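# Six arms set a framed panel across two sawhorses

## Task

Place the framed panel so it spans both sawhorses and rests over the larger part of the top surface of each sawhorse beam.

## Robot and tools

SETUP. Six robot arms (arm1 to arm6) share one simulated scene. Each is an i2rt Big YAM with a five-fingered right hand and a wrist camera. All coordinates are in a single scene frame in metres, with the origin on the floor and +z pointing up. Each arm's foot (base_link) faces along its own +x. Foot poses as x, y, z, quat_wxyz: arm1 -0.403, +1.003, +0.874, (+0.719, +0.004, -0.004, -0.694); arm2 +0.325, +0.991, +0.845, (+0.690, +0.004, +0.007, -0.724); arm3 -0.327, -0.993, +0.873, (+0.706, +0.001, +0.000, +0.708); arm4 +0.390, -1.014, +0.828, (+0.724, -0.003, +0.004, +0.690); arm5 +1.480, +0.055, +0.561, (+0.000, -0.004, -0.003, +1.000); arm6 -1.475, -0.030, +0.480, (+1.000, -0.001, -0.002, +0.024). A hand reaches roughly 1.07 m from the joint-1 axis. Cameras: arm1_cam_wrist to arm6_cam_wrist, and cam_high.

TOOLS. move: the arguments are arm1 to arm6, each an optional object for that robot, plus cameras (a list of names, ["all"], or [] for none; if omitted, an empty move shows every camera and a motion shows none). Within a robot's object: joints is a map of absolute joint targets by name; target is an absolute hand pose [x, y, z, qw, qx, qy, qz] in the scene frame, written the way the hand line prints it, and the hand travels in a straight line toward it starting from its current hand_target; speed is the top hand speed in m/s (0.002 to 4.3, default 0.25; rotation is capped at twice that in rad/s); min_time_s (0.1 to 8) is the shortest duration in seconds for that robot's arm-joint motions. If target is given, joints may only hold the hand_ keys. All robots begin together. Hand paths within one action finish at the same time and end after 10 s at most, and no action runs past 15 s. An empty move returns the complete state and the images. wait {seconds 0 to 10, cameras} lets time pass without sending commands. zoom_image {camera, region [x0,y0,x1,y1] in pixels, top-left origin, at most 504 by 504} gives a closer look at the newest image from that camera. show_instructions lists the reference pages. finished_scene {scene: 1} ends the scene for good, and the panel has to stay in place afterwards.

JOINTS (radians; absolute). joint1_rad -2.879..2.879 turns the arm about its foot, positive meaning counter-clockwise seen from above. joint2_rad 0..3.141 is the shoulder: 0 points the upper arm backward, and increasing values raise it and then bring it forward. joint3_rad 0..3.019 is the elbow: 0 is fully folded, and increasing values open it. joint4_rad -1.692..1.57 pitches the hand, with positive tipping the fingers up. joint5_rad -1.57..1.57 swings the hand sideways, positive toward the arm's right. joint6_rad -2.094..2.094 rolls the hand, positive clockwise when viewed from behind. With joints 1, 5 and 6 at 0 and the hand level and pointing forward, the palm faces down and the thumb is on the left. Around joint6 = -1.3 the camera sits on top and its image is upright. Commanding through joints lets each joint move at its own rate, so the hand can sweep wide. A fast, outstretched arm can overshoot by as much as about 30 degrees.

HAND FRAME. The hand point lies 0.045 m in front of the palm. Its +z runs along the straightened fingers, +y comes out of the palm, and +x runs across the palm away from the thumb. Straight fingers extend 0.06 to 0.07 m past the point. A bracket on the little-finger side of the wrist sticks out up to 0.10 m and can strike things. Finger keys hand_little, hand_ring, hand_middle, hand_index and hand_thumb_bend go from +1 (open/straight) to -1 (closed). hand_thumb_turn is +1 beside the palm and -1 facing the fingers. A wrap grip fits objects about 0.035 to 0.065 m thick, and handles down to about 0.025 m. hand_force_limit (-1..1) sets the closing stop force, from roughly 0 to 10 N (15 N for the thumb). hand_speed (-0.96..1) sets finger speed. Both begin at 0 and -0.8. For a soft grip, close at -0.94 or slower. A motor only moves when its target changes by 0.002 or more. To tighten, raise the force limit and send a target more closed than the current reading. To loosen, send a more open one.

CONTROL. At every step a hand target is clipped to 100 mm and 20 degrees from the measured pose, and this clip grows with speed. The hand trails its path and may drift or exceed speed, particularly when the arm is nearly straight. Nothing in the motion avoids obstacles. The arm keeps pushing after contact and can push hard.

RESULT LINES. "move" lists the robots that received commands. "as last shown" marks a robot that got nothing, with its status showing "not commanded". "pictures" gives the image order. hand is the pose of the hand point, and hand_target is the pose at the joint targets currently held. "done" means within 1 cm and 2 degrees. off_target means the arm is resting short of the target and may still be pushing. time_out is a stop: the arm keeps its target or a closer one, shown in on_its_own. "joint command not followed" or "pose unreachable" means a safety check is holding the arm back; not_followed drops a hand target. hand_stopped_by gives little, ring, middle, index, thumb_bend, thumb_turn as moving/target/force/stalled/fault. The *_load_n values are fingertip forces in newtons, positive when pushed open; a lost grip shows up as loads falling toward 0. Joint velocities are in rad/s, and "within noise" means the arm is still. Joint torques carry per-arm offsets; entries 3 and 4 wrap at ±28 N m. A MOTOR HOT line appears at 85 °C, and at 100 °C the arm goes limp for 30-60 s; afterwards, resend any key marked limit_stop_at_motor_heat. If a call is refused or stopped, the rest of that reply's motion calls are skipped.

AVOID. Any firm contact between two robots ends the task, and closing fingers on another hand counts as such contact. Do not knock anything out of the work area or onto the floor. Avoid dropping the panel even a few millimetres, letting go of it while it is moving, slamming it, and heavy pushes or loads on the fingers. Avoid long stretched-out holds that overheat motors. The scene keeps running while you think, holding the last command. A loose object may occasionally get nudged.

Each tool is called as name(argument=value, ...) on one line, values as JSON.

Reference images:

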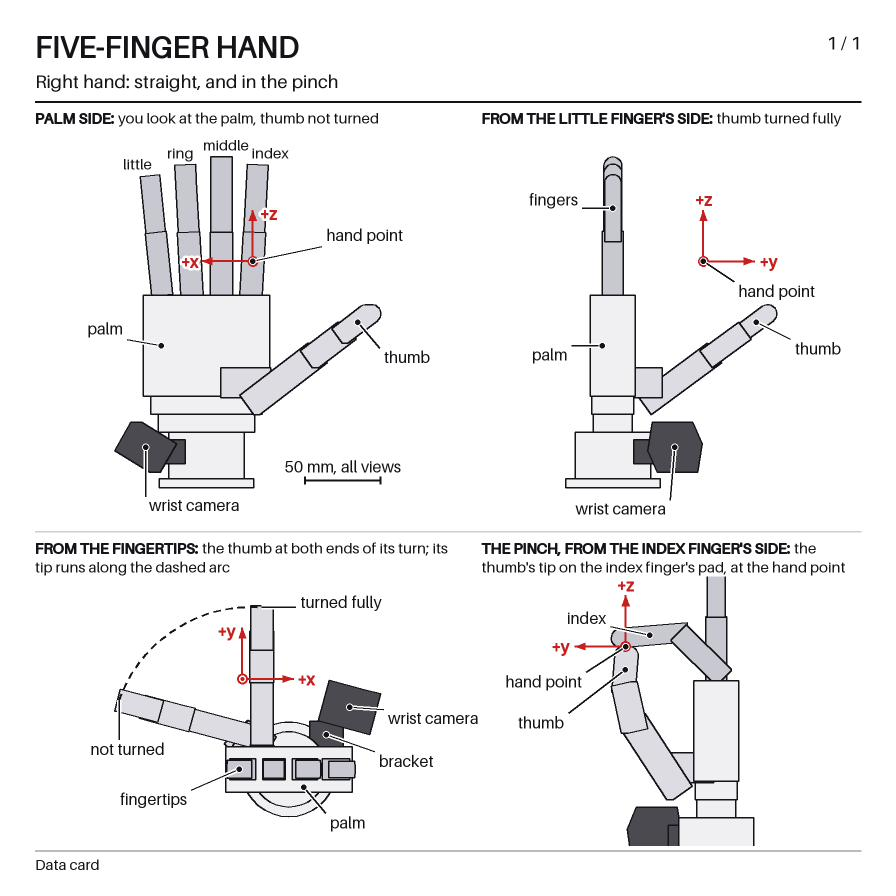

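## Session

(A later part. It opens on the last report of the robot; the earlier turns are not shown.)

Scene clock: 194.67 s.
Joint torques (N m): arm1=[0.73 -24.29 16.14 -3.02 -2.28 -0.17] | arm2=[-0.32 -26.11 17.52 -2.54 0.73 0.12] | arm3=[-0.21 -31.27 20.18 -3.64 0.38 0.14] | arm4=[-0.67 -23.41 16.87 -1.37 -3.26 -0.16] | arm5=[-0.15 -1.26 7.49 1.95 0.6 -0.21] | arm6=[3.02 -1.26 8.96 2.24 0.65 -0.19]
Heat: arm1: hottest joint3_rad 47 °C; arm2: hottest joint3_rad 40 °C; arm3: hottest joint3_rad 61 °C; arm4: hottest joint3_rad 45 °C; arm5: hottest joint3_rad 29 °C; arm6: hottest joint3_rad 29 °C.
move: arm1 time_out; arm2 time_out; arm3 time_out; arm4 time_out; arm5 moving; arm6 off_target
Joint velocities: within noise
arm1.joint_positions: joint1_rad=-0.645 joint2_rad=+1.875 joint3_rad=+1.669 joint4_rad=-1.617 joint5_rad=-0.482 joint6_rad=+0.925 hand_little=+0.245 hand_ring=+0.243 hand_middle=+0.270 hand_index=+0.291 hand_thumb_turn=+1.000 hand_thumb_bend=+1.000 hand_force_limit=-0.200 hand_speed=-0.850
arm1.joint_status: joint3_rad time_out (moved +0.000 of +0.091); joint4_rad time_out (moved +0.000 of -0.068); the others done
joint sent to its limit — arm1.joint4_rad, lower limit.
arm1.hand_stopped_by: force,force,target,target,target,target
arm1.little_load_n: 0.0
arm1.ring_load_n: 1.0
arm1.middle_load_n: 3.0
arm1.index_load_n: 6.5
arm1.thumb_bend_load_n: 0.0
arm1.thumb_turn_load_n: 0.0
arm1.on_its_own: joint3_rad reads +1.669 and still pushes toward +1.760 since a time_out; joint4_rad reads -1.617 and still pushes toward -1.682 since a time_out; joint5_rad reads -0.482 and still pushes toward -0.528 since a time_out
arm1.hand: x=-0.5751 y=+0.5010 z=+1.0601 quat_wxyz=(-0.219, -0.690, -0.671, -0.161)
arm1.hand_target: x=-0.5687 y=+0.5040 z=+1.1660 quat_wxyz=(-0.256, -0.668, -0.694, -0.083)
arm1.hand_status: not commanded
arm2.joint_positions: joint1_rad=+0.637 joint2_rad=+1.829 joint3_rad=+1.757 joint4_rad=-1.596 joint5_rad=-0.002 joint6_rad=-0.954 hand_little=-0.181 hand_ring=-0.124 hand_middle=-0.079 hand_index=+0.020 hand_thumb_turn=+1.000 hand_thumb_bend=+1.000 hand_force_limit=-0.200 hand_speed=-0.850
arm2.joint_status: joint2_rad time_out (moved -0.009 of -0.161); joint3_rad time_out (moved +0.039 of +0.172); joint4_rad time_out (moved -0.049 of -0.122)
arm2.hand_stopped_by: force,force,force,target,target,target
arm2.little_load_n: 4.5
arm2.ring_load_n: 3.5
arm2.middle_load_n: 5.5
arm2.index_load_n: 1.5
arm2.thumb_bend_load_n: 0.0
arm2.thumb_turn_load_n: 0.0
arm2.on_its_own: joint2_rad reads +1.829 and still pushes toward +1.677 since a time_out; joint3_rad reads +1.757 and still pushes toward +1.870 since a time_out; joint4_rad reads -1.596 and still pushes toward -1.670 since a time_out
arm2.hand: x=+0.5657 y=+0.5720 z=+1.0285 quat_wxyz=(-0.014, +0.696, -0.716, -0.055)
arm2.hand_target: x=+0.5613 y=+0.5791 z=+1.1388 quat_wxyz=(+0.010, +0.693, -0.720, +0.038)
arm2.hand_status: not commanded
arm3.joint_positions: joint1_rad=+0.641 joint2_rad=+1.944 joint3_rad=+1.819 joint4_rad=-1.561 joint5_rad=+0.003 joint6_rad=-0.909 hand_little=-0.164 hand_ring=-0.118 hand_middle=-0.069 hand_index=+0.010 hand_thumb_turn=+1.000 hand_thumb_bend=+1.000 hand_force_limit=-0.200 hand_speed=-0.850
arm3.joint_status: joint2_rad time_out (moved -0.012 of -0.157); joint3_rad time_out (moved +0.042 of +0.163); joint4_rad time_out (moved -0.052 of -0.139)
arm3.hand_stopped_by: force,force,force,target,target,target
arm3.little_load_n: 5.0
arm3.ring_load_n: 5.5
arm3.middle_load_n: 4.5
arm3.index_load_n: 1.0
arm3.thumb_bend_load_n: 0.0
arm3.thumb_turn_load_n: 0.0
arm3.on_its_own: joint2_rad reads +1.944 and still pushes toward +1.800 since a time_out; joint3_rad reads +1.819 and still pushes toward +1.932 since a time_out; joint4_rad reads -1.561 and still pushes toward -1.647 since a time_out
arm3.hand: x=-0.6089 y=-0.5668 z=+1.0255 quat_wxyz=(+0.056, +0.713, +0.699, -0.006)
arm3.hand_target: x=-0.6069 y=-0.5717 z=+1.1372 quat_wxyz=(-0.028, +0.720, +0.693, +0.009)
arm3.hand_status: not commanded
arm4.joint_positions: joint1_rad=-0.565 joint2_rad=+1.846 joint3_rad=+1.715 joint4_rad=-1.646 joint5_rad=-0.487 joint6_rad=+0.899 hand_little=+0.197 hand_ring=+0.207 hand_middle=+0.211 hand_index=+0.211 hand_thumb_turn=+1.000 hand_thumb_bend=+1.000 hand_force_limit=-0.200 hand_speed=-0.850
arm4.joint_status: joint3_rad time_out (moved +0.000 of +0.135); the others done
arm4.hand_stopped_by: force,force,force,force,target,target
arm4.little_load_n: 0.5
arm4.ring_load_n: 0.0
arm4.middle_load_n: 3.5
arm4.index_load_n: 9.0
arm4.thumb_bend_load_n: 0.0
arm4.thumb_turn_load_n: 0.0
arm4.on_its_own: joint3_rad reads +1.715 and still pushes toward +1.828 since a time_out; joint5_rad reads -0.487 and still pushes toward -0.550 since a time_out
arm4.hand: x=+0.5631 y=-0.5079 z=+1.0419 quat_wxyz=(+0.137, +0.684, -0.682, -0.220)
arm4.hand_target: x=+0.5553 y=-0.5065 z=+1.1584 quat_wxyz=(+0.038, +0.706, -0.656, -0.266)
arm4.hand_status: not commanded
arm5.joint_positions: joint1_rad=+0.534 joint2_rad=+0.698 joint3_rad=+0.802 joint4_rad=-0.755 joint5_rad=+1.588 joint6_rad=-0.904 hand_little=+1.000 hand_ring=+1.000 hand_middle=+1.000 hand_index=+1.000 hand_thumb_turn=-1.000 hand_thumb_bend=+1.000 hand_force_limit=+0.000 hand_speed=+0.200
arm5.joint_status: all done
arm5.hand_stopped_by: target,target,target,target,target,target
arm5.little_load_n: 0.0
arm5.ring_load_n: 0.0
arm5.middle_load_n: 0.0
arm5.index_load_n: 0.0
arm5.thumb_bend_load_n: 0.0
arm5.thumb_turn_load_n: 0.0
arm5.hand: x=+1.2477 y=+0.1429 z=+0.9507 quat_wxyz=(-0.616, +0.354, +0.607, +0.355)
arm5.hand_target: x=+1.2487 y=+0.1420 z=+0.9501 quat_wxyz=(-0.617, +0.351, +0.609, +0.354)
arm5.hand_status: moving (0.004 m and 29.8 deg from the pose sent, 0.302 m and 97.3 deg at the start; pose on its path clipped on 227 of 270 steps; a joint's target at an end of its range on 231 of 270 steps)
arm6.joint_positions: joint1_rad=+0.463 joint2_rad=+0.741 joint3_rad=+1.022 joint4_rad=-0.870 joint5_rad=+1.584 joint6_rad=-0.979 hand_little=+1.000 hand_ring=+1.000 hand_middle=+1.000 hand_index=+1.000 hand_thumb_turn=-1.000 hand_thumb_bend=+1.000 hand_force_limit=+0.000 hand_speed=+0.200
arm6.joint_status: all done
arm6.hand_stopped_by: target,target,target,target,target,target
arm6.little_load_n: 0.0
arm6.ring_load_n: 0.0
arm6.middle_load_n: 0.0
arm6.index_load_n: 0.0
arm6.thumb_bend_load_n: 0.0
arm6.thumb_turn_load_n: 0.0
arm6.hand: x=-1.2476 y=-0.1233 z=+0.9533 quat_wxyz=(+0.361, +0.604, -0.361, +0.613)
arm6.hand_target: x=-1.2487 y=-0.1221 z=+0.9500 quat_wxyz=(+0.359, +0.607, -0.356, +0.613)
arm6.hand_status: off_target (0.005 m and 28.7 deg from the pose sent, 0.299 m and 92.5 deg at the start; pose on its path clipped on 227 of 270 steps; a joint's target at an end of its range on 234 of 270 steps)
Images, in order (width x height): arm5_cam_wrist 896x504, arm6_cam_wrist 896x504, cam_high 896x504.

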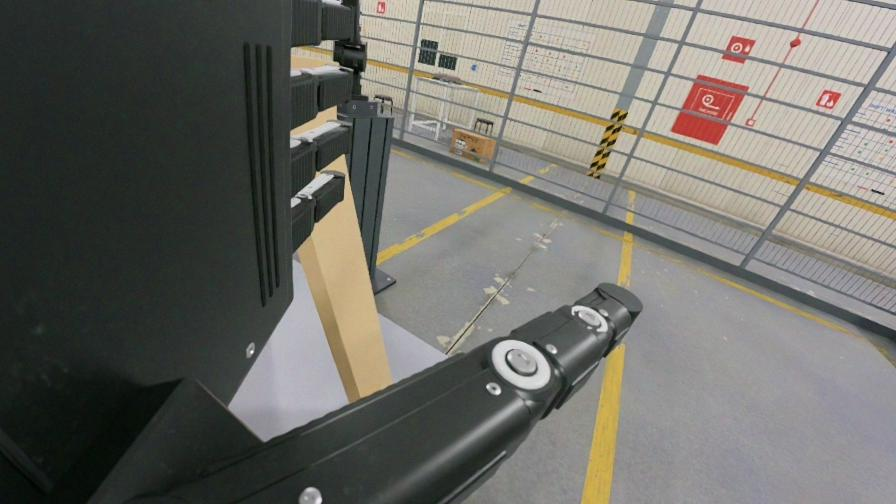

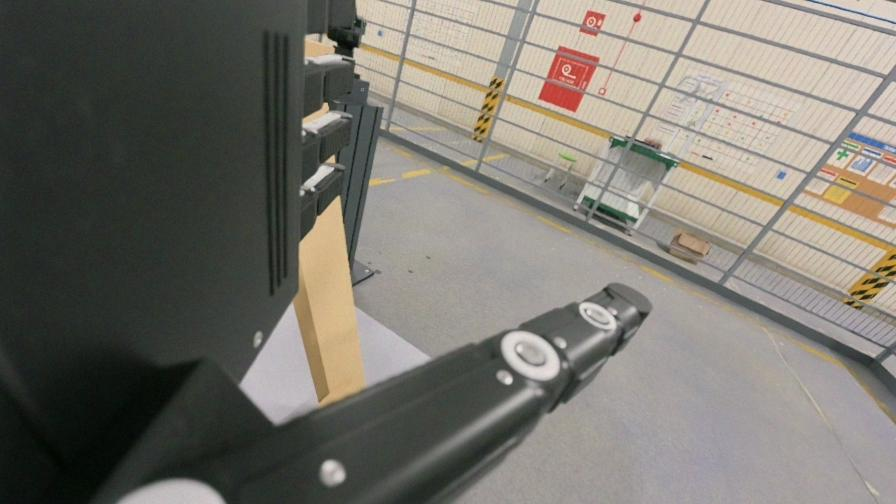

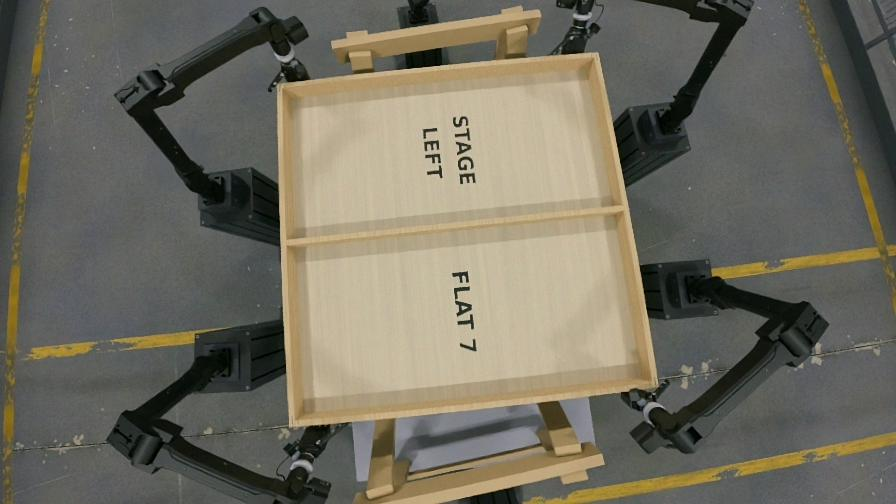

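move(arm6={"joints": {"joint1_rad": 0.0, "joint2_rad": 1.33, "joint3_rad": 0.753, "joint4_rad": 0.58, "joint5_rad": -1.54, "joint6_rad": 1.57}, "min_time_s": 2.0}, arm5={"joints": {"joint1_rad": 0.06, "joint2_rad": 1.44, "joint3_rad": 0.70, "joint4_rad": 0.74, "joint5_rad": -1.54, "joint6_rad": 1.57}, "min_time_s": 2.0})

move(arm6={"target": [-1.22, 0.22, 0.45, 0.5, -0.5, 0.5, 0.5], "speed": 0.4}, arm5={"target": [1.22, -0.20, 0.45, 0.5, 0.5, 0.5, -0.5], "speed": 0.4}, cameras=["arm5_cam_wrist", "arm6_cam_wrist", "cam_high"])

Scene clock: 202.00 s.
Joint torques (N m): arm1=[0.32 -24.23 16.14 -3.03 -2.25 -0.16] | arm2=[-0.32 -26.17 17.54 -2.54 0.72 0.11] | arm3=[-0.15 -31.74 20.14 -3.41 0.4 0.16] | arm4=[-0.62 -23.36 16.85 -1.36 -3.26 -0.16] | arm5=[-2.14 -8.06 5.76 2.17 -0.13 0.14] | arm6=[1.49 -7.47 8.34 2.37 0.03 0.11]
Heat: arm1: hottest joint3_rad 51 °C; arm2: hottest joint3_rad 41 °C; arm3: hottest joint3_rad 66 °C; arm4: hottest joint3_rad 47 °C; arm5: hottest joint3_rad 29 °C; arm6: hottest joint3_rad 29 °C.
move: arm5 done; arm6 done
Joint velocities: within noise
arm1, arm2, arm3, arm4: as last shown
arm1.middle_load_n: 3.5
arm1.index_load_n: 7.0
arm1.on_its_own: joint3_rad reads +1.669 and still pushes toward +1.760 since a time_out; joint4_rad reads -1.617 and still pushes toward -1.682 since a time_out; joint5_rad reads -0.482 and still pushes toward -0.528 since a time_out
arm2.on_its_own: joint2_rad reads +1.829 and still pushes toward +1.677 since a time_out; joint3_rad reads +1.757 and still pushes toward +1.870 since a time_out; joint4_rad reads -1.596 and still pushes toward -1.670 since a time_out
arm3.ring_load_n: 5.0
arm3.thumb_bend_load_n: -0.5
arm3.on_its_own: joint2_rad reads +1.944 and still pushes toward +1.800 since a time_out; joint3_rad reads +1.819 and still pushes toward +1.932 since a time_out; joint4_rad reads -1.561 and still pushes toward -1.647 since a time_out
arm4.ring_load_n: 0.5
arm4.index_load_n: 8.5
arm4.on_its_own: joint3_rad reads +1.715 and still pushes toward +1.828 since a time_out; joint5_rad reads -0.487 and still pushes toward -0.550 since a time_out
arm5.joint_positions: joint1_rad=+0.065 joint2_rad=+1.433 joint3_rad=+0.704 joint4_rad=+0.725 joint5_rad=-1.537 joint6_rad=+1.553 hand_little=+1.000 hand_ring=+1.000 hand_middle=+1.000 hand_index=+1.000 hand_thumb_turn=-1.000 hand_thumb_bend=+1.000 hand_force_limit=+0.000 hand_speed=+0.200
arm5.joint_status: all done
arm5.hand_stopped_by: target,target,target,target,target,target
arm5.little_load_n: 0.0
arm5.ring_load_n: 0.0
arm5.middle_load_n: 0.0
arm5.index_load_n: 0.0
arm5.thumb_bend_load_n: 0.0
arm5.thumb_turn_load_n: 0.0
arm5.hand: x=+1.1492 y=-0.1638 z=+0.8469 quat_wxyz=(+0.505, +0.492, +0.510, -0.492)
arm5.hand_target: x=+1.1483 y=-0.1618 z=+0.8448 quat_wxyz=(+0.507, +0.496, +0.506, -0.489)
arm5.hand_status: not commanded
arm6.joint_positions: joint1_rad=+0.006 joint2_rad=+1.320 joint3_rad=+0.762 joint4_rad=+0.568 joint5_rad=-1.538 joint6_rad=+1.557 hand_little=+1.000 hand_ring=+1.000 hand_middle=+1.000 hand_index=+1.000 hand_thumb_turn=-1.000 hand_thumb_bend=+1.000 hand_force_limit=+0.000 hand_speed=+0.200
arm6.joint_status: all done
arm6.hand_stopped_by: target,target,target,target,target,target
arm6.little_load_n: 0.0
arm6.ring_load_n: 0.0
arm6.middle_load_n: 0.0
arm6.index_load_n: 0.0
arm6.thumb_bend_load_n: 0.0
arm6.thumb_turn_load_n: 0.0
arm6.hand: x=-1.1506 y=+0.1840 z=+0.8233 quat_wxyz=(-0.501, +0.513, -0.488, -0.498)
arm6.hand_target: x=-1.1492 y=+0.1819 z=+0.8182 quat_wxyz=(-0.497, +0.507, -0.494, -0.502)
arm6.hand_status: not commanded
pictures: none

Scene clock: 204.50 s.
Joint torques (N m): arm1=[0.44 -24.29 16.14 -3.08 -2.27 -0.16] | arm2=[-0.32 -26.17 17.52 -2.55 0.72 0.11] | arm3=[-0.03 -31.56 20.22 -3.48 0.36 0.17] | arm4=[-0.62 -23.41 16.85 -1.37 -3.26 -0.16] | arm5=[-0.21 -11.63 -1.72 2.17 -0.23 0.13] | arm6=[2.78 -10.58 -0.16 2.55 -0.04 0.12]
Heat: arm1: hottest joint3_rad 52 °C; arm2: hottest joint3_rad 42 °C; arm3: hottest joint3_rad 68 °C; arm4: hottest joint3_rad 48 °C; arm5: hottest joint3_rad 29 °C; arm6: hottest joint3_rad 29 °C.
move: arm5 off_target; arm6 off_target
Joint velocities: within noise
arm1, arm2, arm3, arm4: as last shown
arm1.on_its_own: joint3_rad reads +1.669 and still pushes toward +1.760 since a time_out; joint4_rad reads -1.617 and still pushes toward -1.682 since a time_out; joint5_rad reads -0.482 and still pushes toward -0.528 since a time_out
arm2.ring_load_n: 3.0
arm2.on_its_own: joint2_rad reads +1.829 and still pushes toward +1.677 since a time_out; joint3_rad reads +1.757 and still pushes toward +1.870 since a time_out; joint4_rad reads -1.596 and still pushes toward -1.670 since a time_out
arm3.little_load_n: 4.5
arm3.ring_load_n: 5.5
arm3.on_its_own: joint2_rad reads +1.944 and still pushes toward +1.800 since a time_out; joint3_rad reads +1.819 and still pushes toward +1.932 since a time_out; joint4_rad reads -1.561 and still pushes toward -1.647 since a time_out
arm4.little_load_n: 0.0
arm4.ring_load_n: 0.0
arm4.middle_load_n: 4.0
arm4.index_load_n: 9.0
arm4.on_its_own: joint3_rad reads +1.715 and still pushes toward +1.828 since a time_out; joint5_rad reads -0.487 and still pushes toward -0.550 since a time_out
arm5.joint_positions: joint1_rad=+0.180 joint2_rad=+2.609 joint3_rad=+0.721 joint4_rad=+1.541 joint5_rad=-1.401 joint6_rad=+1.212 hand_little=+1.000 hand_ring=+1.000 hand_middle=+1.000 hand_index=+1.000 hand_thumb_turn=-1.000 hand_thumb_bend=+1.000 hand_force_limit=+0.000 hand_speed=+0.200
arm5.joint_status: not commanded
arm5.hand_stopped_by: target,target,target,target,target,target
arm5.little_load_n: 0.0
arm5.ring_load_n: 0.5
arm5.middle_load_n: 0.0
arm5.index_load_n: 0.0
arm5.thumb_bend_load_n: 0.0
arm5.thumb_turn_load_n: 0.0
arm5.hand: x=+1.2180 y=-0.1975 z=+0.4521 quat_wxyz=(+0.487, +0.508, +0.523, -0.481)
arm5.hand_target: x=+1.2199 y=-0.1997 z=+0.4500 quat_wxyz=(+0.490, +0.508, +0.522, -0.478)
arm5.hand_status: off_target (0.004 m and 3.9 deg from the pose sent, 0.405 m and 1.9 deg at the start; a joint's target at an end of its range on 35 of 75 steps)
arm6.joint_positions: joint1_rad=+0.118 joint2_rad=+2.388 joint3_rad=+0.571 joint4_rad=+1.568 joint5_rad=-1.406 joint6_rad=+1.316 hand_little=+1.000 hand_ring=+1.000 hand_middle=+1.000 hand_index=+1.000 hand_thumb_turn=-1.000 hand_thumb_bend=+1.000 hand_force_limit=+0.000 hand_speed=+0.200
arm6.joint_status: not commanded
arm6.hand_stopped_by: target,target,target,target,target,target
arm6.little_load_n: 0.0
arm6.ring_load_n: 0.0
arm6.middle_load_n: 0.0
arm6.index_load_n: 0.0
arm6.thumb_bend_load_n: 0.0
arm6.thumb_turn_load_n: 0.0
arm6.hand: x=-1.2184 y=+0.2175 z=+0.4547 quat_wxyz=(-0.491, +0.516, -0.505, -0.488)
arm6.hand_target: x=-1.2199 y=+0.2198 z=+0.4502 quat_wxyz=(-0.486, +0.514, -0.507, -0.492)
arm6.hand_status: off_target (0.006 m and 2.6 deg from the pose sent, 0.381 m and 2.0 deg at the start; a joint's target at an end of its range on 25 of 75 steps)
Images, in order (width x height): arm5_cam_wrist 896x504, arm6_cam_wrist 896x504, cam_high 896x504.

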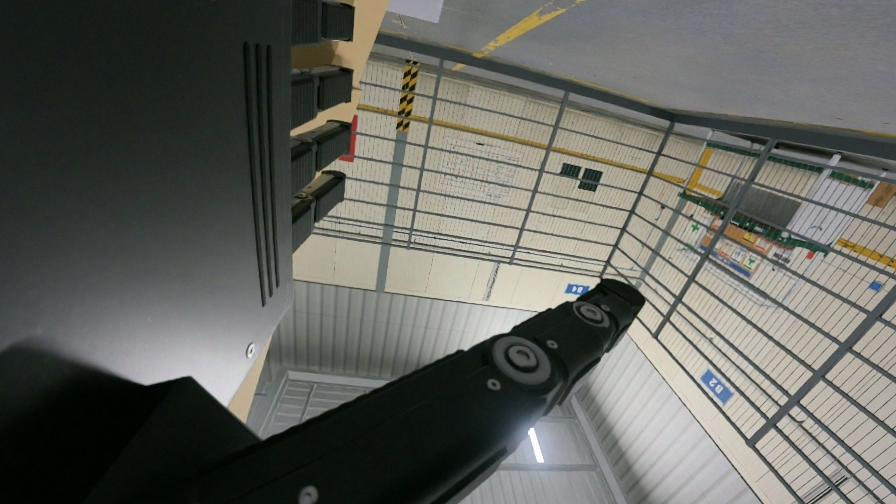

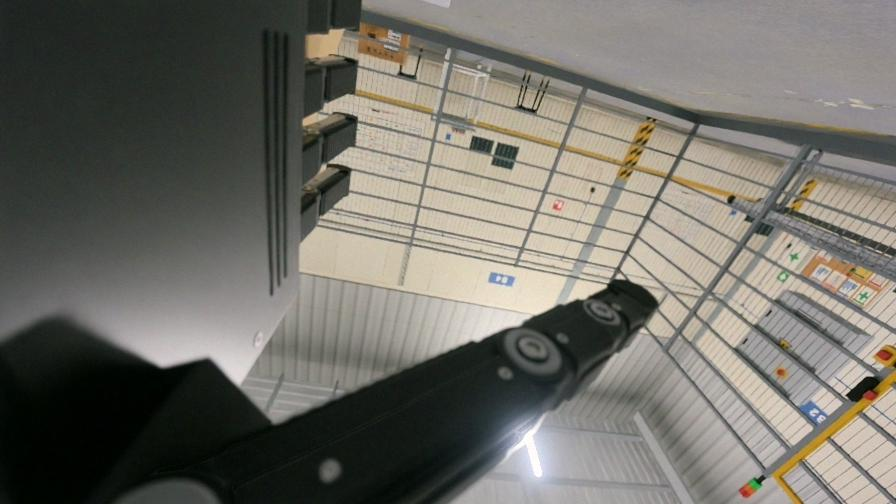

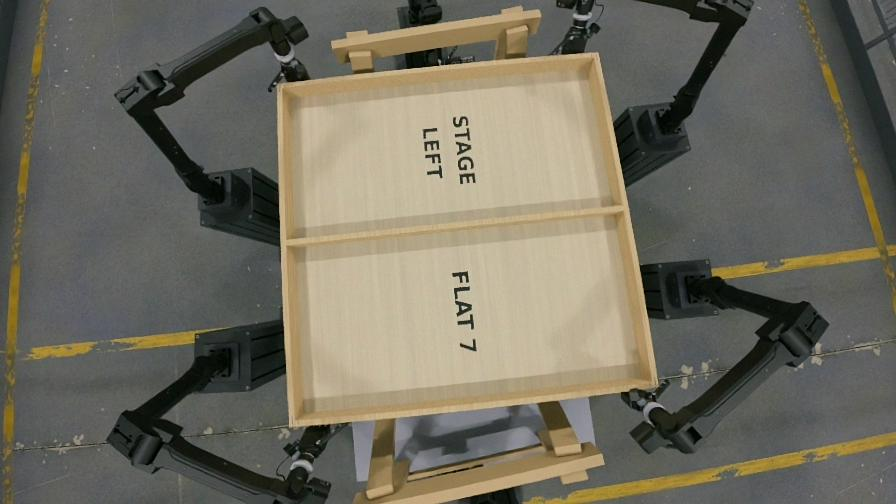

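move(arm6={"target": [-0.95, 0.22, 0.455, 0.5, -0.5, 0.5, 0.5], "speed": 0.15}, arm5={"target": [0.95, -0.20, 0.455, 0.5, 0.5, 0.5, -0.5], "speed": 0.15}, cameras=["cam_high", "arm5_cam_wrist", "arm6_cam_wrist"])

Scene clock: 207.83 s.
Joint torques (N m): arm1=[0.5 -24.29 16.1 -3.06 -2.27 -0.15] | arm2=[-0.32 -26.11 17.54 -2.55 0.72 0.11] | arm3=[0.5 -31.56 20.16 -3.58 0.39 0.15] | arm4=[-0.62 -23.41 16.87 -1.36 -3.26 -0.16] | arm5=[-5.66 -16.67 12.68 1.22 -0.19 0.19] | arm6=[-2.78 -14.27 17.31 0.96 0.14 0.18]
Heat: arm1: hottest joint3_rad 53 °C; arm2: hottest joint3_rad 43 °C; arm3: hottest joint3_rad 70 °C; arm4: hottest joint3_rad 49 °C; arm5: hottest joint3_rad 29 °C; arm6: hottest joint3_rad 30 °C.
move: arm5 off_target; arm6 off_target
Joint velocities: within noise
arm1, arm2, arm3, arm4: as last shown
arm1.on_its_own: joint3_rad reads +1.669 and still pushes toward +1.760 since a time_out; joint4_rad reads -1.617 and still pushes toward -1.682 since a time_out; joint5_rad reads -0.482 and still pushes toward -0.528 since a time_out
arm2.ring_load_n: 3.5
arm2.middle_load_n: 5.0
arm2.on_its_own: joint2_rad reads +1.829 and still pushes toward +1.677 since a time_out; joint3_rad reads +1.757 and still pushes toward +1.870 since a time_out; joint4_rad reads -1.596 and still pushes toward -1.670 since a time_out
arm3.ring_load_n: 5.0
arm3.thumb_bend_load_n: 0.0
arm3.on_its_own: joint2_rad reads +1.944 and still pushes toward +1.800 since a time_out; joint3_rad reads +1.819 and still pushes toward +1.932 since a time_out; joint4_rad reads -1.561 and still pushes toward -1.647 since a time_out
arm4.middle_load_n: 3.5
arm4.on_its_own: joint3_rad reads +1.715 and still pushes toward +1.828 since a time_out; joint5_rad reads -0.487 and still pushes toward -0.550 since a time_out
arm5.joint_positions: joint1_rad=+0.178 joint2_rad=+2.616 joint3_rad=+0.761 joint4_rad=+1.560 joint5_rad=-1.446 joint6_rad=+1.468 hand_little=+1.000 hand_ring=+1.000 hand_middle=+1.000 hand_index=+1.000 hand_thumb_turn=-1.000 hand_thumb_bend=+1.000 hand_force_limit=+0.000 hand_speed=+0.200
arm5.joint_status: not commanded
arm5.hand_stopped_by: target,target,target,target,target,target
arm5.little_load_n: 0.0
arm5.ring_load_n: 0.0
arm5.middle_load_n: -0.5
arm5.index_load_n: 0.0
arm5.thumb_bend_load_n: 0.0
arm5.thumb_turn_load_n: -0.5
arm5.hand: x=+1.2036 y=-0.1971 z=+0.4653 quat_wxyz=(+0.548, +0.545, +0.473, -0.423)
arm5.hand_target: x=+1.1127 y=-0.1911 z=+0.4743 quat_wxyz=(+0.495, +0.504, +0.503, -0.497)
arm5.hand_status: off_target (0.254 m and 12.0 deg from the pose sent, 0.268 m and 3.8 deg at the start; pose on its path clipped on 66 of 88 steps)
arm6.joint_positions: joint1_rad=+0.116 joint2_rad=+2.387 joint3_rad=+0.662 joint4_rad=+1.471 joint5_rad=-1.464 joint6_rad=+1.492 hand_little=+1.000 hand_ring=+1.000 hand_middle=+1.000 hand_index=+1.000 hand_thumb_turn=-1.000 hand_thumb_bend=+1.000 hand_force_limit=+0.000 hand_speed=+0.200
arm6.joint_status: not commanded
arm6.hand_stopped_by: target,target,target,target,target,target
arm6.little_load_n: 0.0
arm6.ring_load_n: 0.0
arm6.middle_load_n: 0.0
arm6.index_load_n: 0.0
arm6.thumb_bend_load_n: 0.0
arm6.thumb_turn_load_n: 0.0
arm6.hand: x=-1.1885 y=+0.2190 z=+0.4608 quat_wxyz=(-0.433, +0.479, -0.534, -0.546)
arm6.hand_target: x=-1.0994 y=+0.2118 z=+0.4703 quat_wxyz=(-0.499, +0.501, -0.503, -0.496)
arm6.hand_status: off_target (0.239 m and 10.4 deg from the pose sent, 0.268 m and 2.6 deg at the start; pose on its path clipped on 62 of 88 steps)
pictures: arm5_cam_wrist, arm6_cam_wrist, cam_high
Images, in order (width x height): arm5_cam_wrist 896x504, arm6_cam_wrist 896x504, cam_high 896x504.

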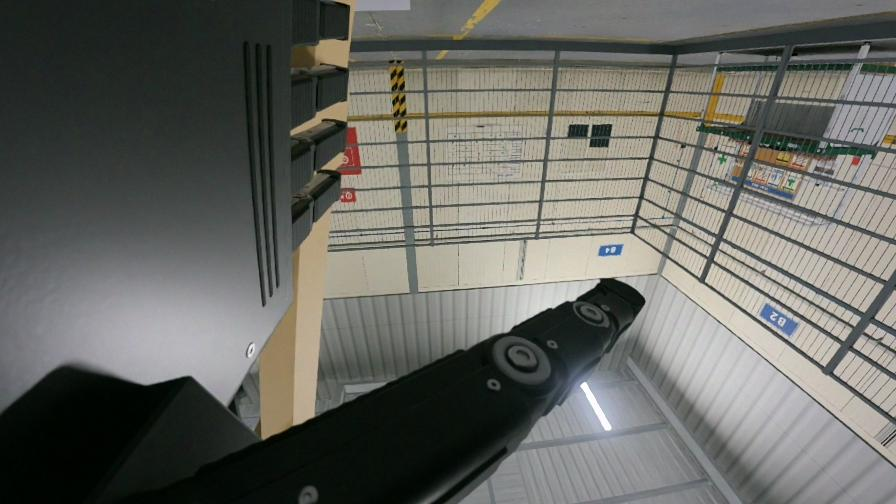

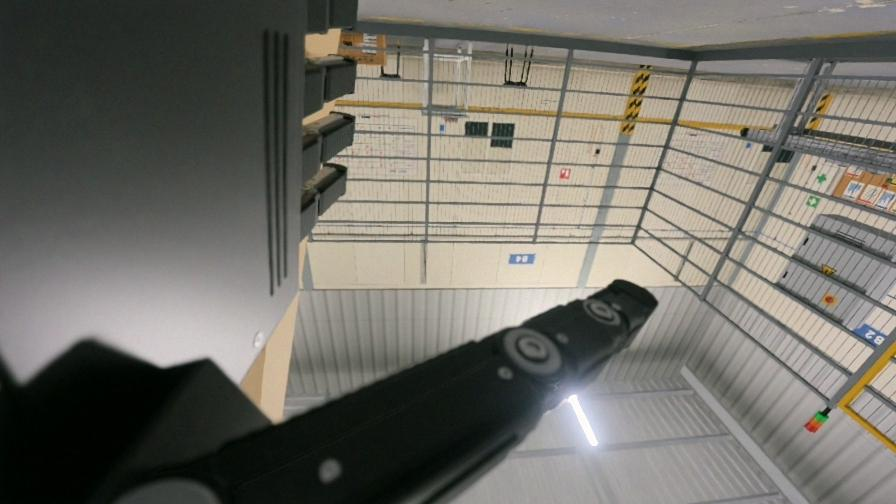

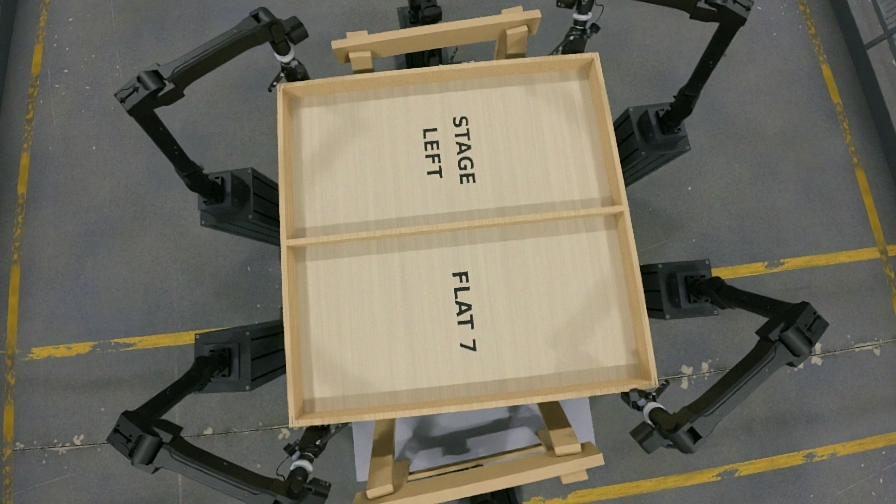

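move(arm6={"joints": {"joint1_rad": 0.08, "joint2_rad": 2.342, "joint3_rad": 1.152, "joint4_rad": 1.19, "joint5_rad": -1.49, "joint6_rad": 1.5}, "min_time_s": 1.5}, arm5={"joints": {"joint1_rad": 0.12, "joint2_rad": 2.531, "joint3_rad": 1.253, "joint4_rad": 1.278, "joint5_rad": -1.47, "joint6_rad": 1.47}, "min_time_s": 1.5}, cameras=["cam_high", "arm5_cam_wrist", "arm6_cam_wrist"])

Scene clock: 213.70 s.
Joint torques (N m): arm1=[0.5 -24.23 16.12 -3 -2.27 -0.16] | arm2=[-0.32 -26.11 17.52 -2.54 0.73 0.11] | arm3=[0.5 -31.33 20.15 -3.56 0.4 0.19] | arm4=[-0.56 -23.41 16.84 -1.39 -3.26 -0.16] | arm5=[-4.78 -20.72 9.37 0.12 0.01 0.05] | arm6=[-0.97 -18.84 12.26 0.29 -0.35 0.05]
Heat: arm1: hottest joint3_rad 55 °C; arm2: hottest joint3_rad 44 °C; arm3: hottest joint3_rad 73 °C; arm4: hottest joint3_rad 50 °C; arm5: hottest joint3_rad 31 °C; arm6: hottest joint3_rad 35 °C.
move: arm5 time_out; arm6 time_out
Joint velocities: within noise
arm1, arm2, arm3, arm4: as last shown
arm1.on_its_own: joint3_rad reads +1.669 and still pushes toward +1.760 since a time_out; joint4_rad reads -1.617 and still pushes toward -1.682 since a time_out; joint5_rad reads -0.482 and still pushes toward -0.528 since a time_out
arm2.ring_load_n: 3.0
arm2.middle_load_n: 5.5
arm2.on_its_own: joint2_rad reads +1.829 and still pushes toward +1.677 since a time_out; joint3_rad reads +1.757 and still pushes toward +1.870 since a time_out; joint4_rad reads -1.596 and still pushes toward -1.670 since a time_out
arm3.little_load_n: 5.0
arm3.thumb_turn_load_n: -0.5
arm3.on_its_own: joint2_rad reads +1.944 and still pushes toward +1.800 since a time_out; joint3_rad reads +1.819 and still pushes toward +1.932 since a time_out; joint4_rad reads -1.561 and still pushes toward -1.647 since a time_out
arm4.little_load_n: 0.5
arm4.ring_load_n: 0.5
arm4.index_load_n: 8.5
arm4.on_its_own: joint3_rad reads +1.715 and still pushes toward +1.828 since a time_out; joint5_rad reads -0.487 and still pushes toward -0.550 since a time_out
arm5.joint_positions: joint1_rad=+0.166 joint2_rad=+2.579 joint3_rad=+1.023 joint4_rad=+1.314 joint5_rad=-1.475 joint6_rad=+1.470 hand_little=+1.000 hand_ring=+1.000 hand_middle=+1.000 hand_index=+1.000 hand_thumb_turn=-1.000 hand_thumb_bend=+1.000 hand_force_limit=+0.000 hand_speed=+0.200
arm5.joint_status: joint1_rad time_out (moved -0.012 of -0.058); joint3_rad time_out (moved +0.262 of +0.492); the others done
arm5.hand_stopped_by: target,target,target,target,target,target
arm5.little_load_n: 0.0
arm5.ring_load_n: 0.0
arm5.middle_load_n: 0.0
arm5.index_load_n: 0.0
arm5.thumb_bend_load_n: 0.0
arm5.thumb_turn_load_n: 0.0
arm5.on_its_own: joint1_rad reads +0.166 and still pushes toward +0.120 since a time_out; joint3_rad reads +1.023 and still pushes toward +1.139 since a time_out (your +1.253 is given up)
arm5.hand: x=+1.1005 y=-0.2094 z=+0.4661 quat_wxyz=(+0.544, +0.526, +0.488, -0.436)
arm5.hand_target: x=+1.0356 y=-0.1983 z=+0.4926 quat_wxyz=(+0.506, +0.505, +0.504, -0.485)
arm5.hand_status: not commanded
arm6.joint_positions: joint1_rad=+0.114 joint2_rad=+2.377 joint3_rad=+0.918 joint4_rad=+1.225 joint5_rad=-1.484 joint6_rad=+1.493 hand_little=+1.000 hand_ring=+1.000 hand_middle=+1.000 hand_index=+1.000 hand_thumb_turn=-1.000 hand_thumb_bend=+1.000 hand_force_limit=+0.000 hand_speed=+0.200
arm6.joint_status: joint3_rad time_out (moved +0.256 of +0.490); the others done
arm6.hand_stopped_by: target,target,target,target,target,target
arm6.little_load_n: 0.0
arm6.ring_load_n: 0.0
arm6.middle_load_n: 0.0
arm6.index_load_n: 0.0
arm6.thumb_bend_load_n: 0.0
arm6.thumb_turn_load_n: -0.5
arm6.on_its_own: joint3_rad reads +0.918 and still pushes toward +1.032 since a time_out (your +1.152 is given up)
arm6.hand: x=-1.0939 y=+0.2330 z=+0.4642 quat_wxyz=(-0.435, +0.487, -0.524, -0.548)
arm6.hand_target: x=-1.0407 y=+0.2254 z=+0.4903 quat_wxyz=(-0.474, +0.504, -0.502, -0.519)
arm6.hand_status: not commanded
pictures: arm5_cam_wrist, arm6_cam_wrist, cam_high
Images, in order (width x height): arm5_cam_wrist 896x504, arm6_cam_wrist 896x504, cam_high 896x504.

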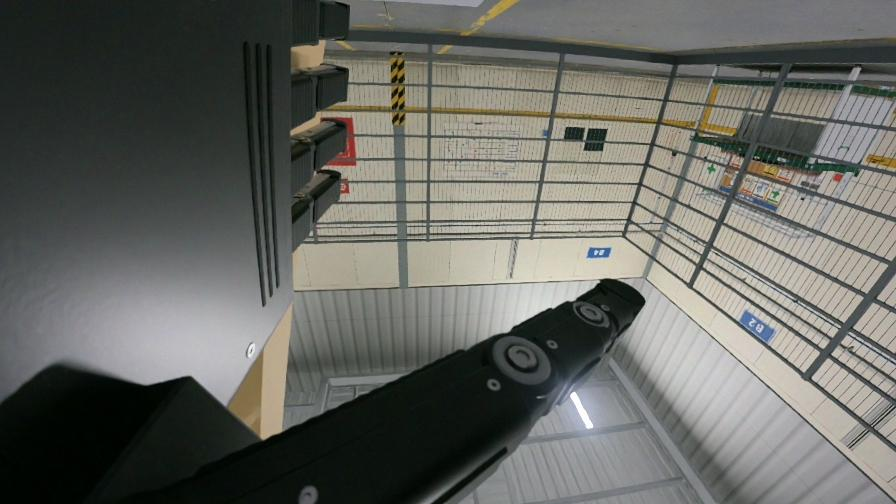

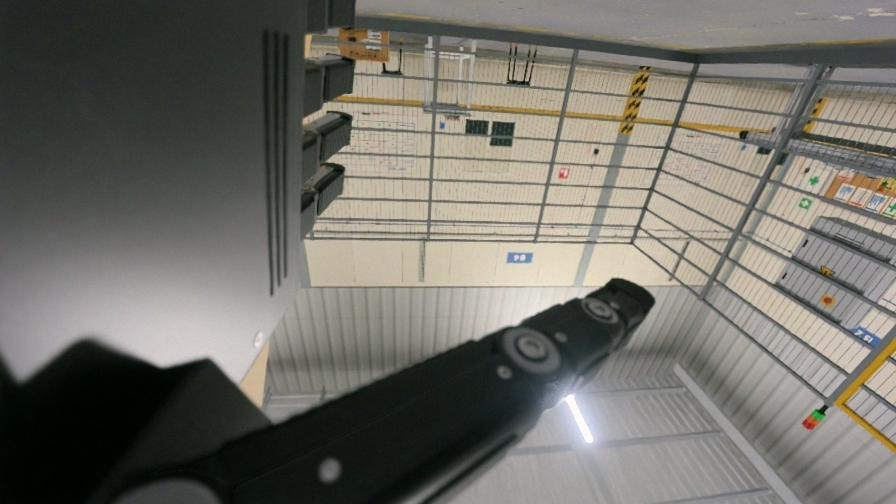

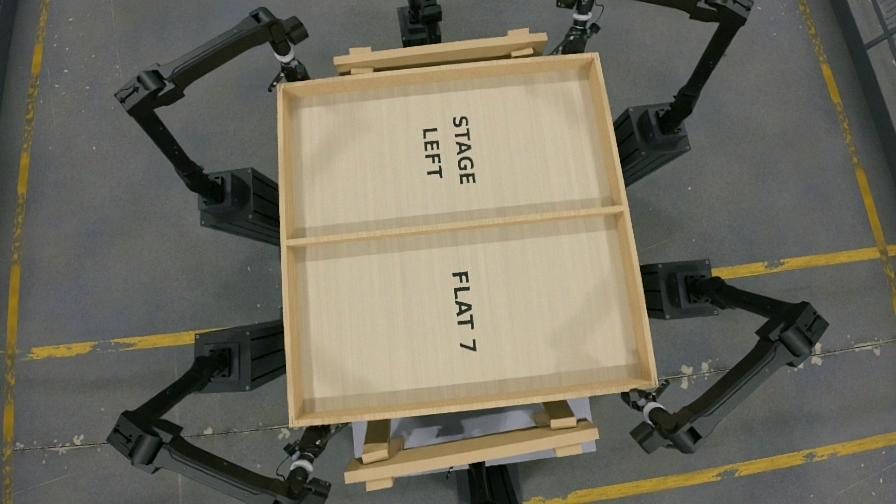

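move(arm6={"joints": {"joint1_rad": 0.09, "joint2_rad": 2.36, "joint3_rad": 1.41, "joint4_rad": 1.11, "joint5_rad": -1.5}, "min_time_s": 1.2}, arm5={"joints": {"joint1_rad": 0.13, "joint2_rad": 2.575, "joint3_rad": 1.58, "joint4_rad": 1.16, "joint5_rad": -1.48}, "min_time_s": 1.2})

move(arm6={"joints": {"joint1_rad": 0.07, "joint2_rad": 2.47, "joint3_rad": 1.73, "joint4_rad": 0.92, "joint5_rad": -1.52}, "min_time_s": 1.2}, arm5={"joints": {"joint1_rad": 0.11, "joint2_rad": 2.67, "joint3_rad": 1.87, "joint4_rad": 0.97, "joint5_rad": -1.5}, "min_time_s": 1.2}, cameras=["cam_high", "arm5_cam_wrist", "arm6_cam_wrist"])

Scene clock: 218.07 s.
Joint torques (N m): arm1=[0.79 -24.29 16.1 -2.99 -2.28 -0.15] | arm2=[-0.32 -26.11 17.52 -2.54 0.72 0.11] | arm3=[-0.03 -31.33 20.37 -3.63 0.39 0.17] | arm4=[-0.62 -23.41 16.85 -1.36 -3.26 -0.16] | arm5=[-5.01 -16.03 10.11 -2.99 -0.26 -0.04] | arm6=[-0.09 -16.56 12.98 -1.81 -0.21 0.05]
Heat: arm1: hottest joint3_rad 56 °C; arm2: hottest joint3_rad 44 °C; arm3: hottest joint3_rad 76 °C; arm4: hottest joint3_rad 51 °C; arm5: hottest joint3_rad 36 °C; arm6: hottest joint3_rad 37 °C.
move: arm5 time_out; arm6 time_out
Joint velocities: within noise
arm1, arm2, arm3, arm4: as last shown
arm1.on_its_own: joint3_rad reads +1.669 and still pushes toward +1.760 since a time_out; joint4_rad reads -1.617 and still pushes toward -1.682 since a time_out; joint5_rad reads -0.482 and still pushes toward -0.528 since a time_out
arm2.on_its_own: joint2_rad reads +1.829 and still pushes toward +1.677 since a time_out; joint3_rad reads +1.757 and still pushes toward +1.870 since a time_out; joint4_rad reads -1.596 and still pushes toward -1.670 since a time_out
arm3.little_load_n: 4.5
arm3.thumb_bend_load_n: -0.5
arm3.thumb_turn_load_n: 0.0
arm3.on_its_own: joint2_rad reads +1.944 and still pushes toward +1.800 since a time_out; joint3_rad reads +1.819 and still pushes toward +1.932 since a time_out; joint4_rad reads -1.561 and still pushes toward -1.647 since a time_out
arm4.ring_load_n: 0.0
arm4.on_its_own: joint3_rad reads +1.715 and still pushes toward +1.828 since a time_out; joint5_rad reads -0.487 and still pushes toward -0.550 since a time_out
arm5.joint_positions: joint1_rad=+0.166 joint2_rad=+2.568 joint3_rad=+1.015 joint4_rad=+1.265 joint5_rad=-1.479 joint6_rad=+1.470 hand_little=+1.000 hand_ring=+1.000 hand_middle=+1.000 hand_index=+1.000 hand_thumb_turn=-1.000 hand_thumb_bend=+1.000 hand_force_limit=+0.000 hand_speed=+0.200
arm5.joint_status: joint3_rad time_out (moved -0.008 of +0.557); joint4_rad time_out (moved -0.048 of -0.154); the others done
arm5.hand_stopped_by: target,target,target,target,target,target
arm5.little_load_n: 0.0
arm5.ring_load_n: 0.0
arm5.middle_load_n: 0.0
arm5.index_load_n: 0.0
arm5.thumb_bend_load_n: 0.0
arm5.thumb_turn_load_n: 0.0
arm5.on_its_own: joint3_rad reads +1.015 and still pushes toward +1.143 since a time_out (your +1.580 is given up); joint4_rad reads +1.265 and still pushes toward +1.160 since a time_out
arm5.hand: x=+1.1011 y=-0.2092 z=+0.4684 quat_wxyz=(+0.554, +0.536, +0.478, -0.421)
arm5.hand_target: x=+1.0454 y=-0.2012 z=+0.4697 quat_wxyz=(+0.544, +0.541, +0.472, -0.435)
arm5.hand_status: not commanded
arm6.joint_positions: joint1_rad=+0.114 joint2_rad=+2.369 joint3_rad=+0.913 joint4_rad=+1.190 joint5_rad=-1.498 joint6_rad=+1.493 hand_little=+1.000 hand_ring=+1.000 hand_middle=+1.000 hand_index=+1.000 hand_thumb_turn=-1.000 hand_thumb_bend=+1.000 hand_force_limit=+0.000 hand_speed=+0.200
arm6.joint_status: joint3_rad time_out (moved -0.005 of +0.492); joint4_rad time_out (moved -0.034 of -0.115); the others done
arm6.hand_stopped_by: target,target,target,target,target,target
arm6.little_load_n: 0.0
arm6.ring_load_n: 0.0
arm6.middle_load_n: 0.0
arm6.index_load_n: 0.0
arm6.thumb_bend_load_n: 0.0
arm6.thumb_turn_load_n: 0.0
arm6.on_its_own: joint3_rad reads +0.913 and still pushes toward +1.036 since a time_out (your +1.410 is given up); joint4_rad reads +1.190 and still pushes toward +1.110 since a time_out
arm6.hand: x=-1.0965 y=+0.2319 z=+0.4665 quat_wxyz=(-0.422, +0.482, -0.528, -0.558)
arm6.hand_target: x=-1.0446 y=+0.2291 z=+0.4806 quat_wxyz=(-0.441, +0.486, -0.522, -0.544)
arm6.hand_status: not commanded
pictures: none

not run: a stop came earlier in this reply.

move(arm6={"target": [-0.89, 0.22, 0.47, 0.5, -0.5, 0.5, 0.5], "speed": 0.9}, arm5={"target": [0.89, -0.20, 0.47, 0.5, 0.5, 0.5, -0.5], "speed": 0.9}, cameras=["cam_high", "arm5_cam_wrist", "arm6_cam_wrist"])

Scene clock: 220.20 s.
Joint torques (N m): arm1=[0.67 -24.23 16.12 -3 -2.27 -0.17] | arm2=[-0.38 -26.11 17.52 -2.54 0.72 0.11] | arm3=[-0.03 -31.03 20.16 -3.36 0.37 0.16] | arm4=[-0.67 -23.47 16.87 -1.37 -3.26 -0.16] | arm5=[-5.07 -16.09 15.56 0.76 0.24 0.22] | arm6=[-3.14 -14.1 20.66 1.03 0.02 0.04]
Heat: arm1: hottest joint3_rad 57 °C; arm2: hottest joint3_rad 45 °C; arm3: hottest joint3_rad 77 °C; arm4: hottest joint3_rad 52 °C; arm5: hottest joint3_rad 36 °C; arm6: hottest joint3_rad 38 °C.
move: arm5 off_target; arm6 off_target
Joint velocities: within noise
arm1, arm2, arm3, arm4: as last shown
arm1.on_its_own: joint3_rad reads +1.669 and still pushes toward +1.760 since a time_out; joint4_rad reads -1.617 and still pushes toward -1.682 since a time_out; joint5_rad reads -0.482 and still pushes toward -0.528 since a time_out
arm2.ring_load_n: 3.5
arm2.thumb_turn_load_n: 0.5
arm2.on_its_own: joint2_rad reads +1.829 and still pushes toward +1.677 since a time_out; joint3_rad reads +1.757 and still pushes toward +1.870 since a time_out; joint4_rad reads -1.596 and still pushes toward -1.670 since a time_out
arm3.middle_load_n: 4.0
arm3.thumb_bend_load_n: 0.0
arm3.on_its_own: joint2_rad reads +1.944 and still pushes toward +1.800 since a time_out; joint3_rad reads +1.819 and still pushes toward +1.932 since a time_out; joint4_rad reads -1.561 and still pushes toward -1.647 since a time_out
arm4.little_load_n: 0.0
arm4.on_its_own: joint3_rad reads +1.715 and still pushes toward +1.828 since a time_out; joint5_rad reads -0.487 and still pushes toward -0.550 since a time_out
arm5.joint_positions: joint1_rad=+0.165 joint2_rad=+2.581 joint3_rad=+1.024 joint4_rad=+1.325 joint5_rad=-1.471 joint6_rad=+1.496 hand_little=+1.000 hand_ring=+1.000 hand_middle=+1.000 hand_index=+1.000 hand_thumb_turn=-1.000 hand_thumb_bend=+1.000 hand_force_limit=+0.000 hand_speed=+0.200
arm5.joint_status: not commanded
arm5.hand_stopped_by: target,target,target,target,target,target
arm5.little_load_n: 0.0
arm5.ring_load_n: 0.0
arm5.middle_load_n: 0.0
arm5.index_load_n: 0.0
arm5.thumb_bend_load_n: -0.5
arm5.thumb_turn_load_n: 0.0
arm5.hand: x=+1.0987 y=-0.2094 z=+0.4667 quat_wxyz=(+0.547, +0.531, +0.482, -0.432)
arm5.hand_target: x=+1.0110 y=-0.1971 z=+0.4814 quat_wxyz=(+0.496, +0.504, +0.502, -0.498)
arm5.hand_status: off_target (0.209 m and 10.3 deg from the pose sent, 0.211 m and 12.0 deg at the start; pose on its path clipped on 28 of 33 steps)
arm6.joint_positions: joint1_rad=+0.113 joint2_rad=+2.382 joint3_rad=+0.920 joint4_rad=+1.242 joint5_rad=-1.463 joint6_rad=+1.520 hand_little=+1.000 hand_ring=+1.000 hand_middle=+1.000 hand_index=+1.000 hand_thumb_turn=-1.000 hand_thumb_bend=+1.000 hand_force_limit=+0.000 hand_speed=+0.200
arm6.joint_status: not commanded
arm6.hand_stopped_by: target,target,target,target,target,target
arm6.little_load_n: 0.0
arm6.ring_load_n: 0.0
arm6.middle_load_n: 0.0
arm6.index_load_n: 0.0
arm6.thumb_bend_load_n: 0.0
arm6.thumb_turn_load_n: 0.0
arm6.hand: x=-1.0892 y=+0.2342 z=+0.4634 quat_wxyz=(-0.436, +0.479, -0.533, -0.545)
arm6.hand_target: x=-1.0032 y=+0.2190 z=+0.4776 quat_wxyz=(-0.500, +0.500, -0.504, -0.496)
arm6.hand_status: off_target (0.200 m and 10.0 deg from the pose sent, 0.207 m and 11.8 deg at the start; pose on its path clipped on 28 of 33 steps)
pictures: arm5_cam_wrist, arm6_cam_wrist, cam_high
Images, in order (width x height): arm5_cam_wrist 896x504, arm6_cam_wrist 896x504, cam_high 896x504.

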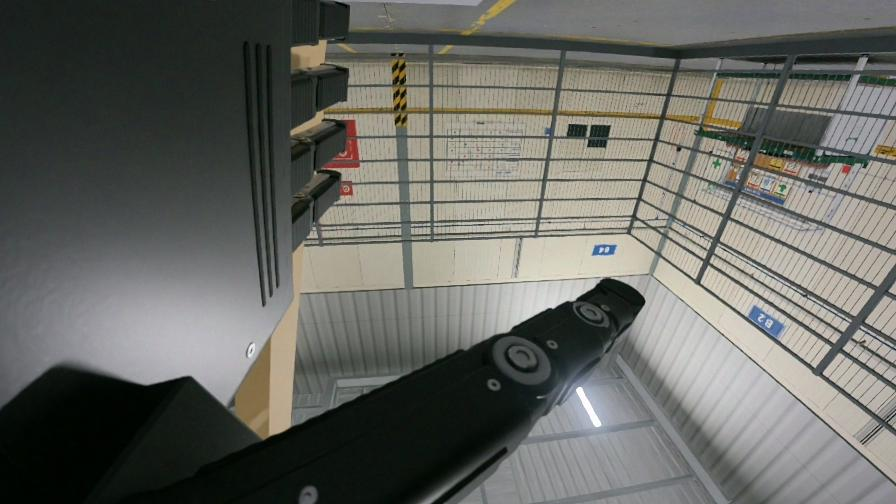

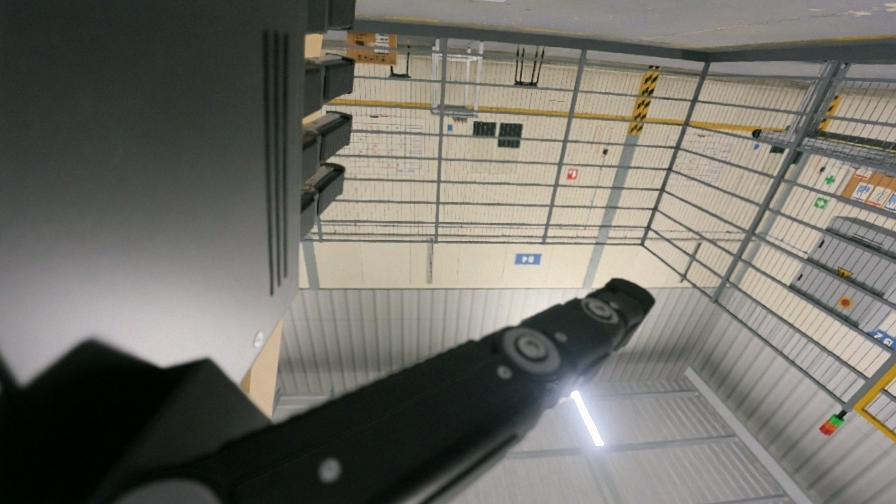

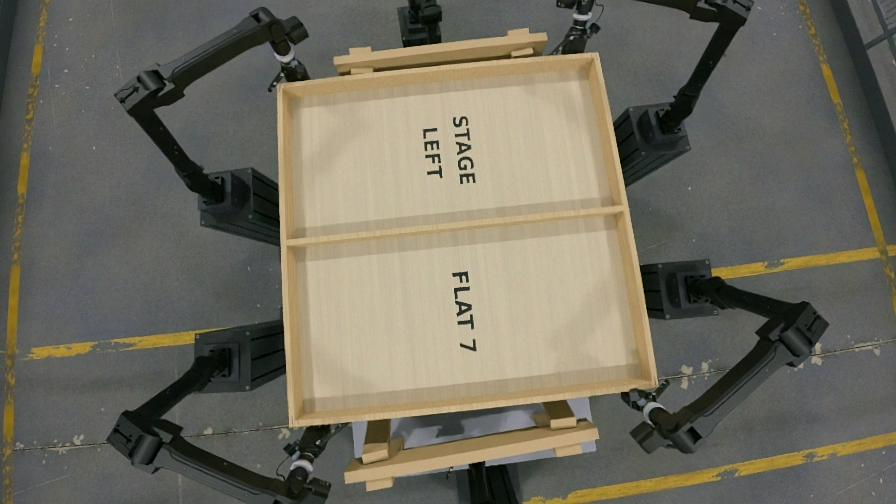

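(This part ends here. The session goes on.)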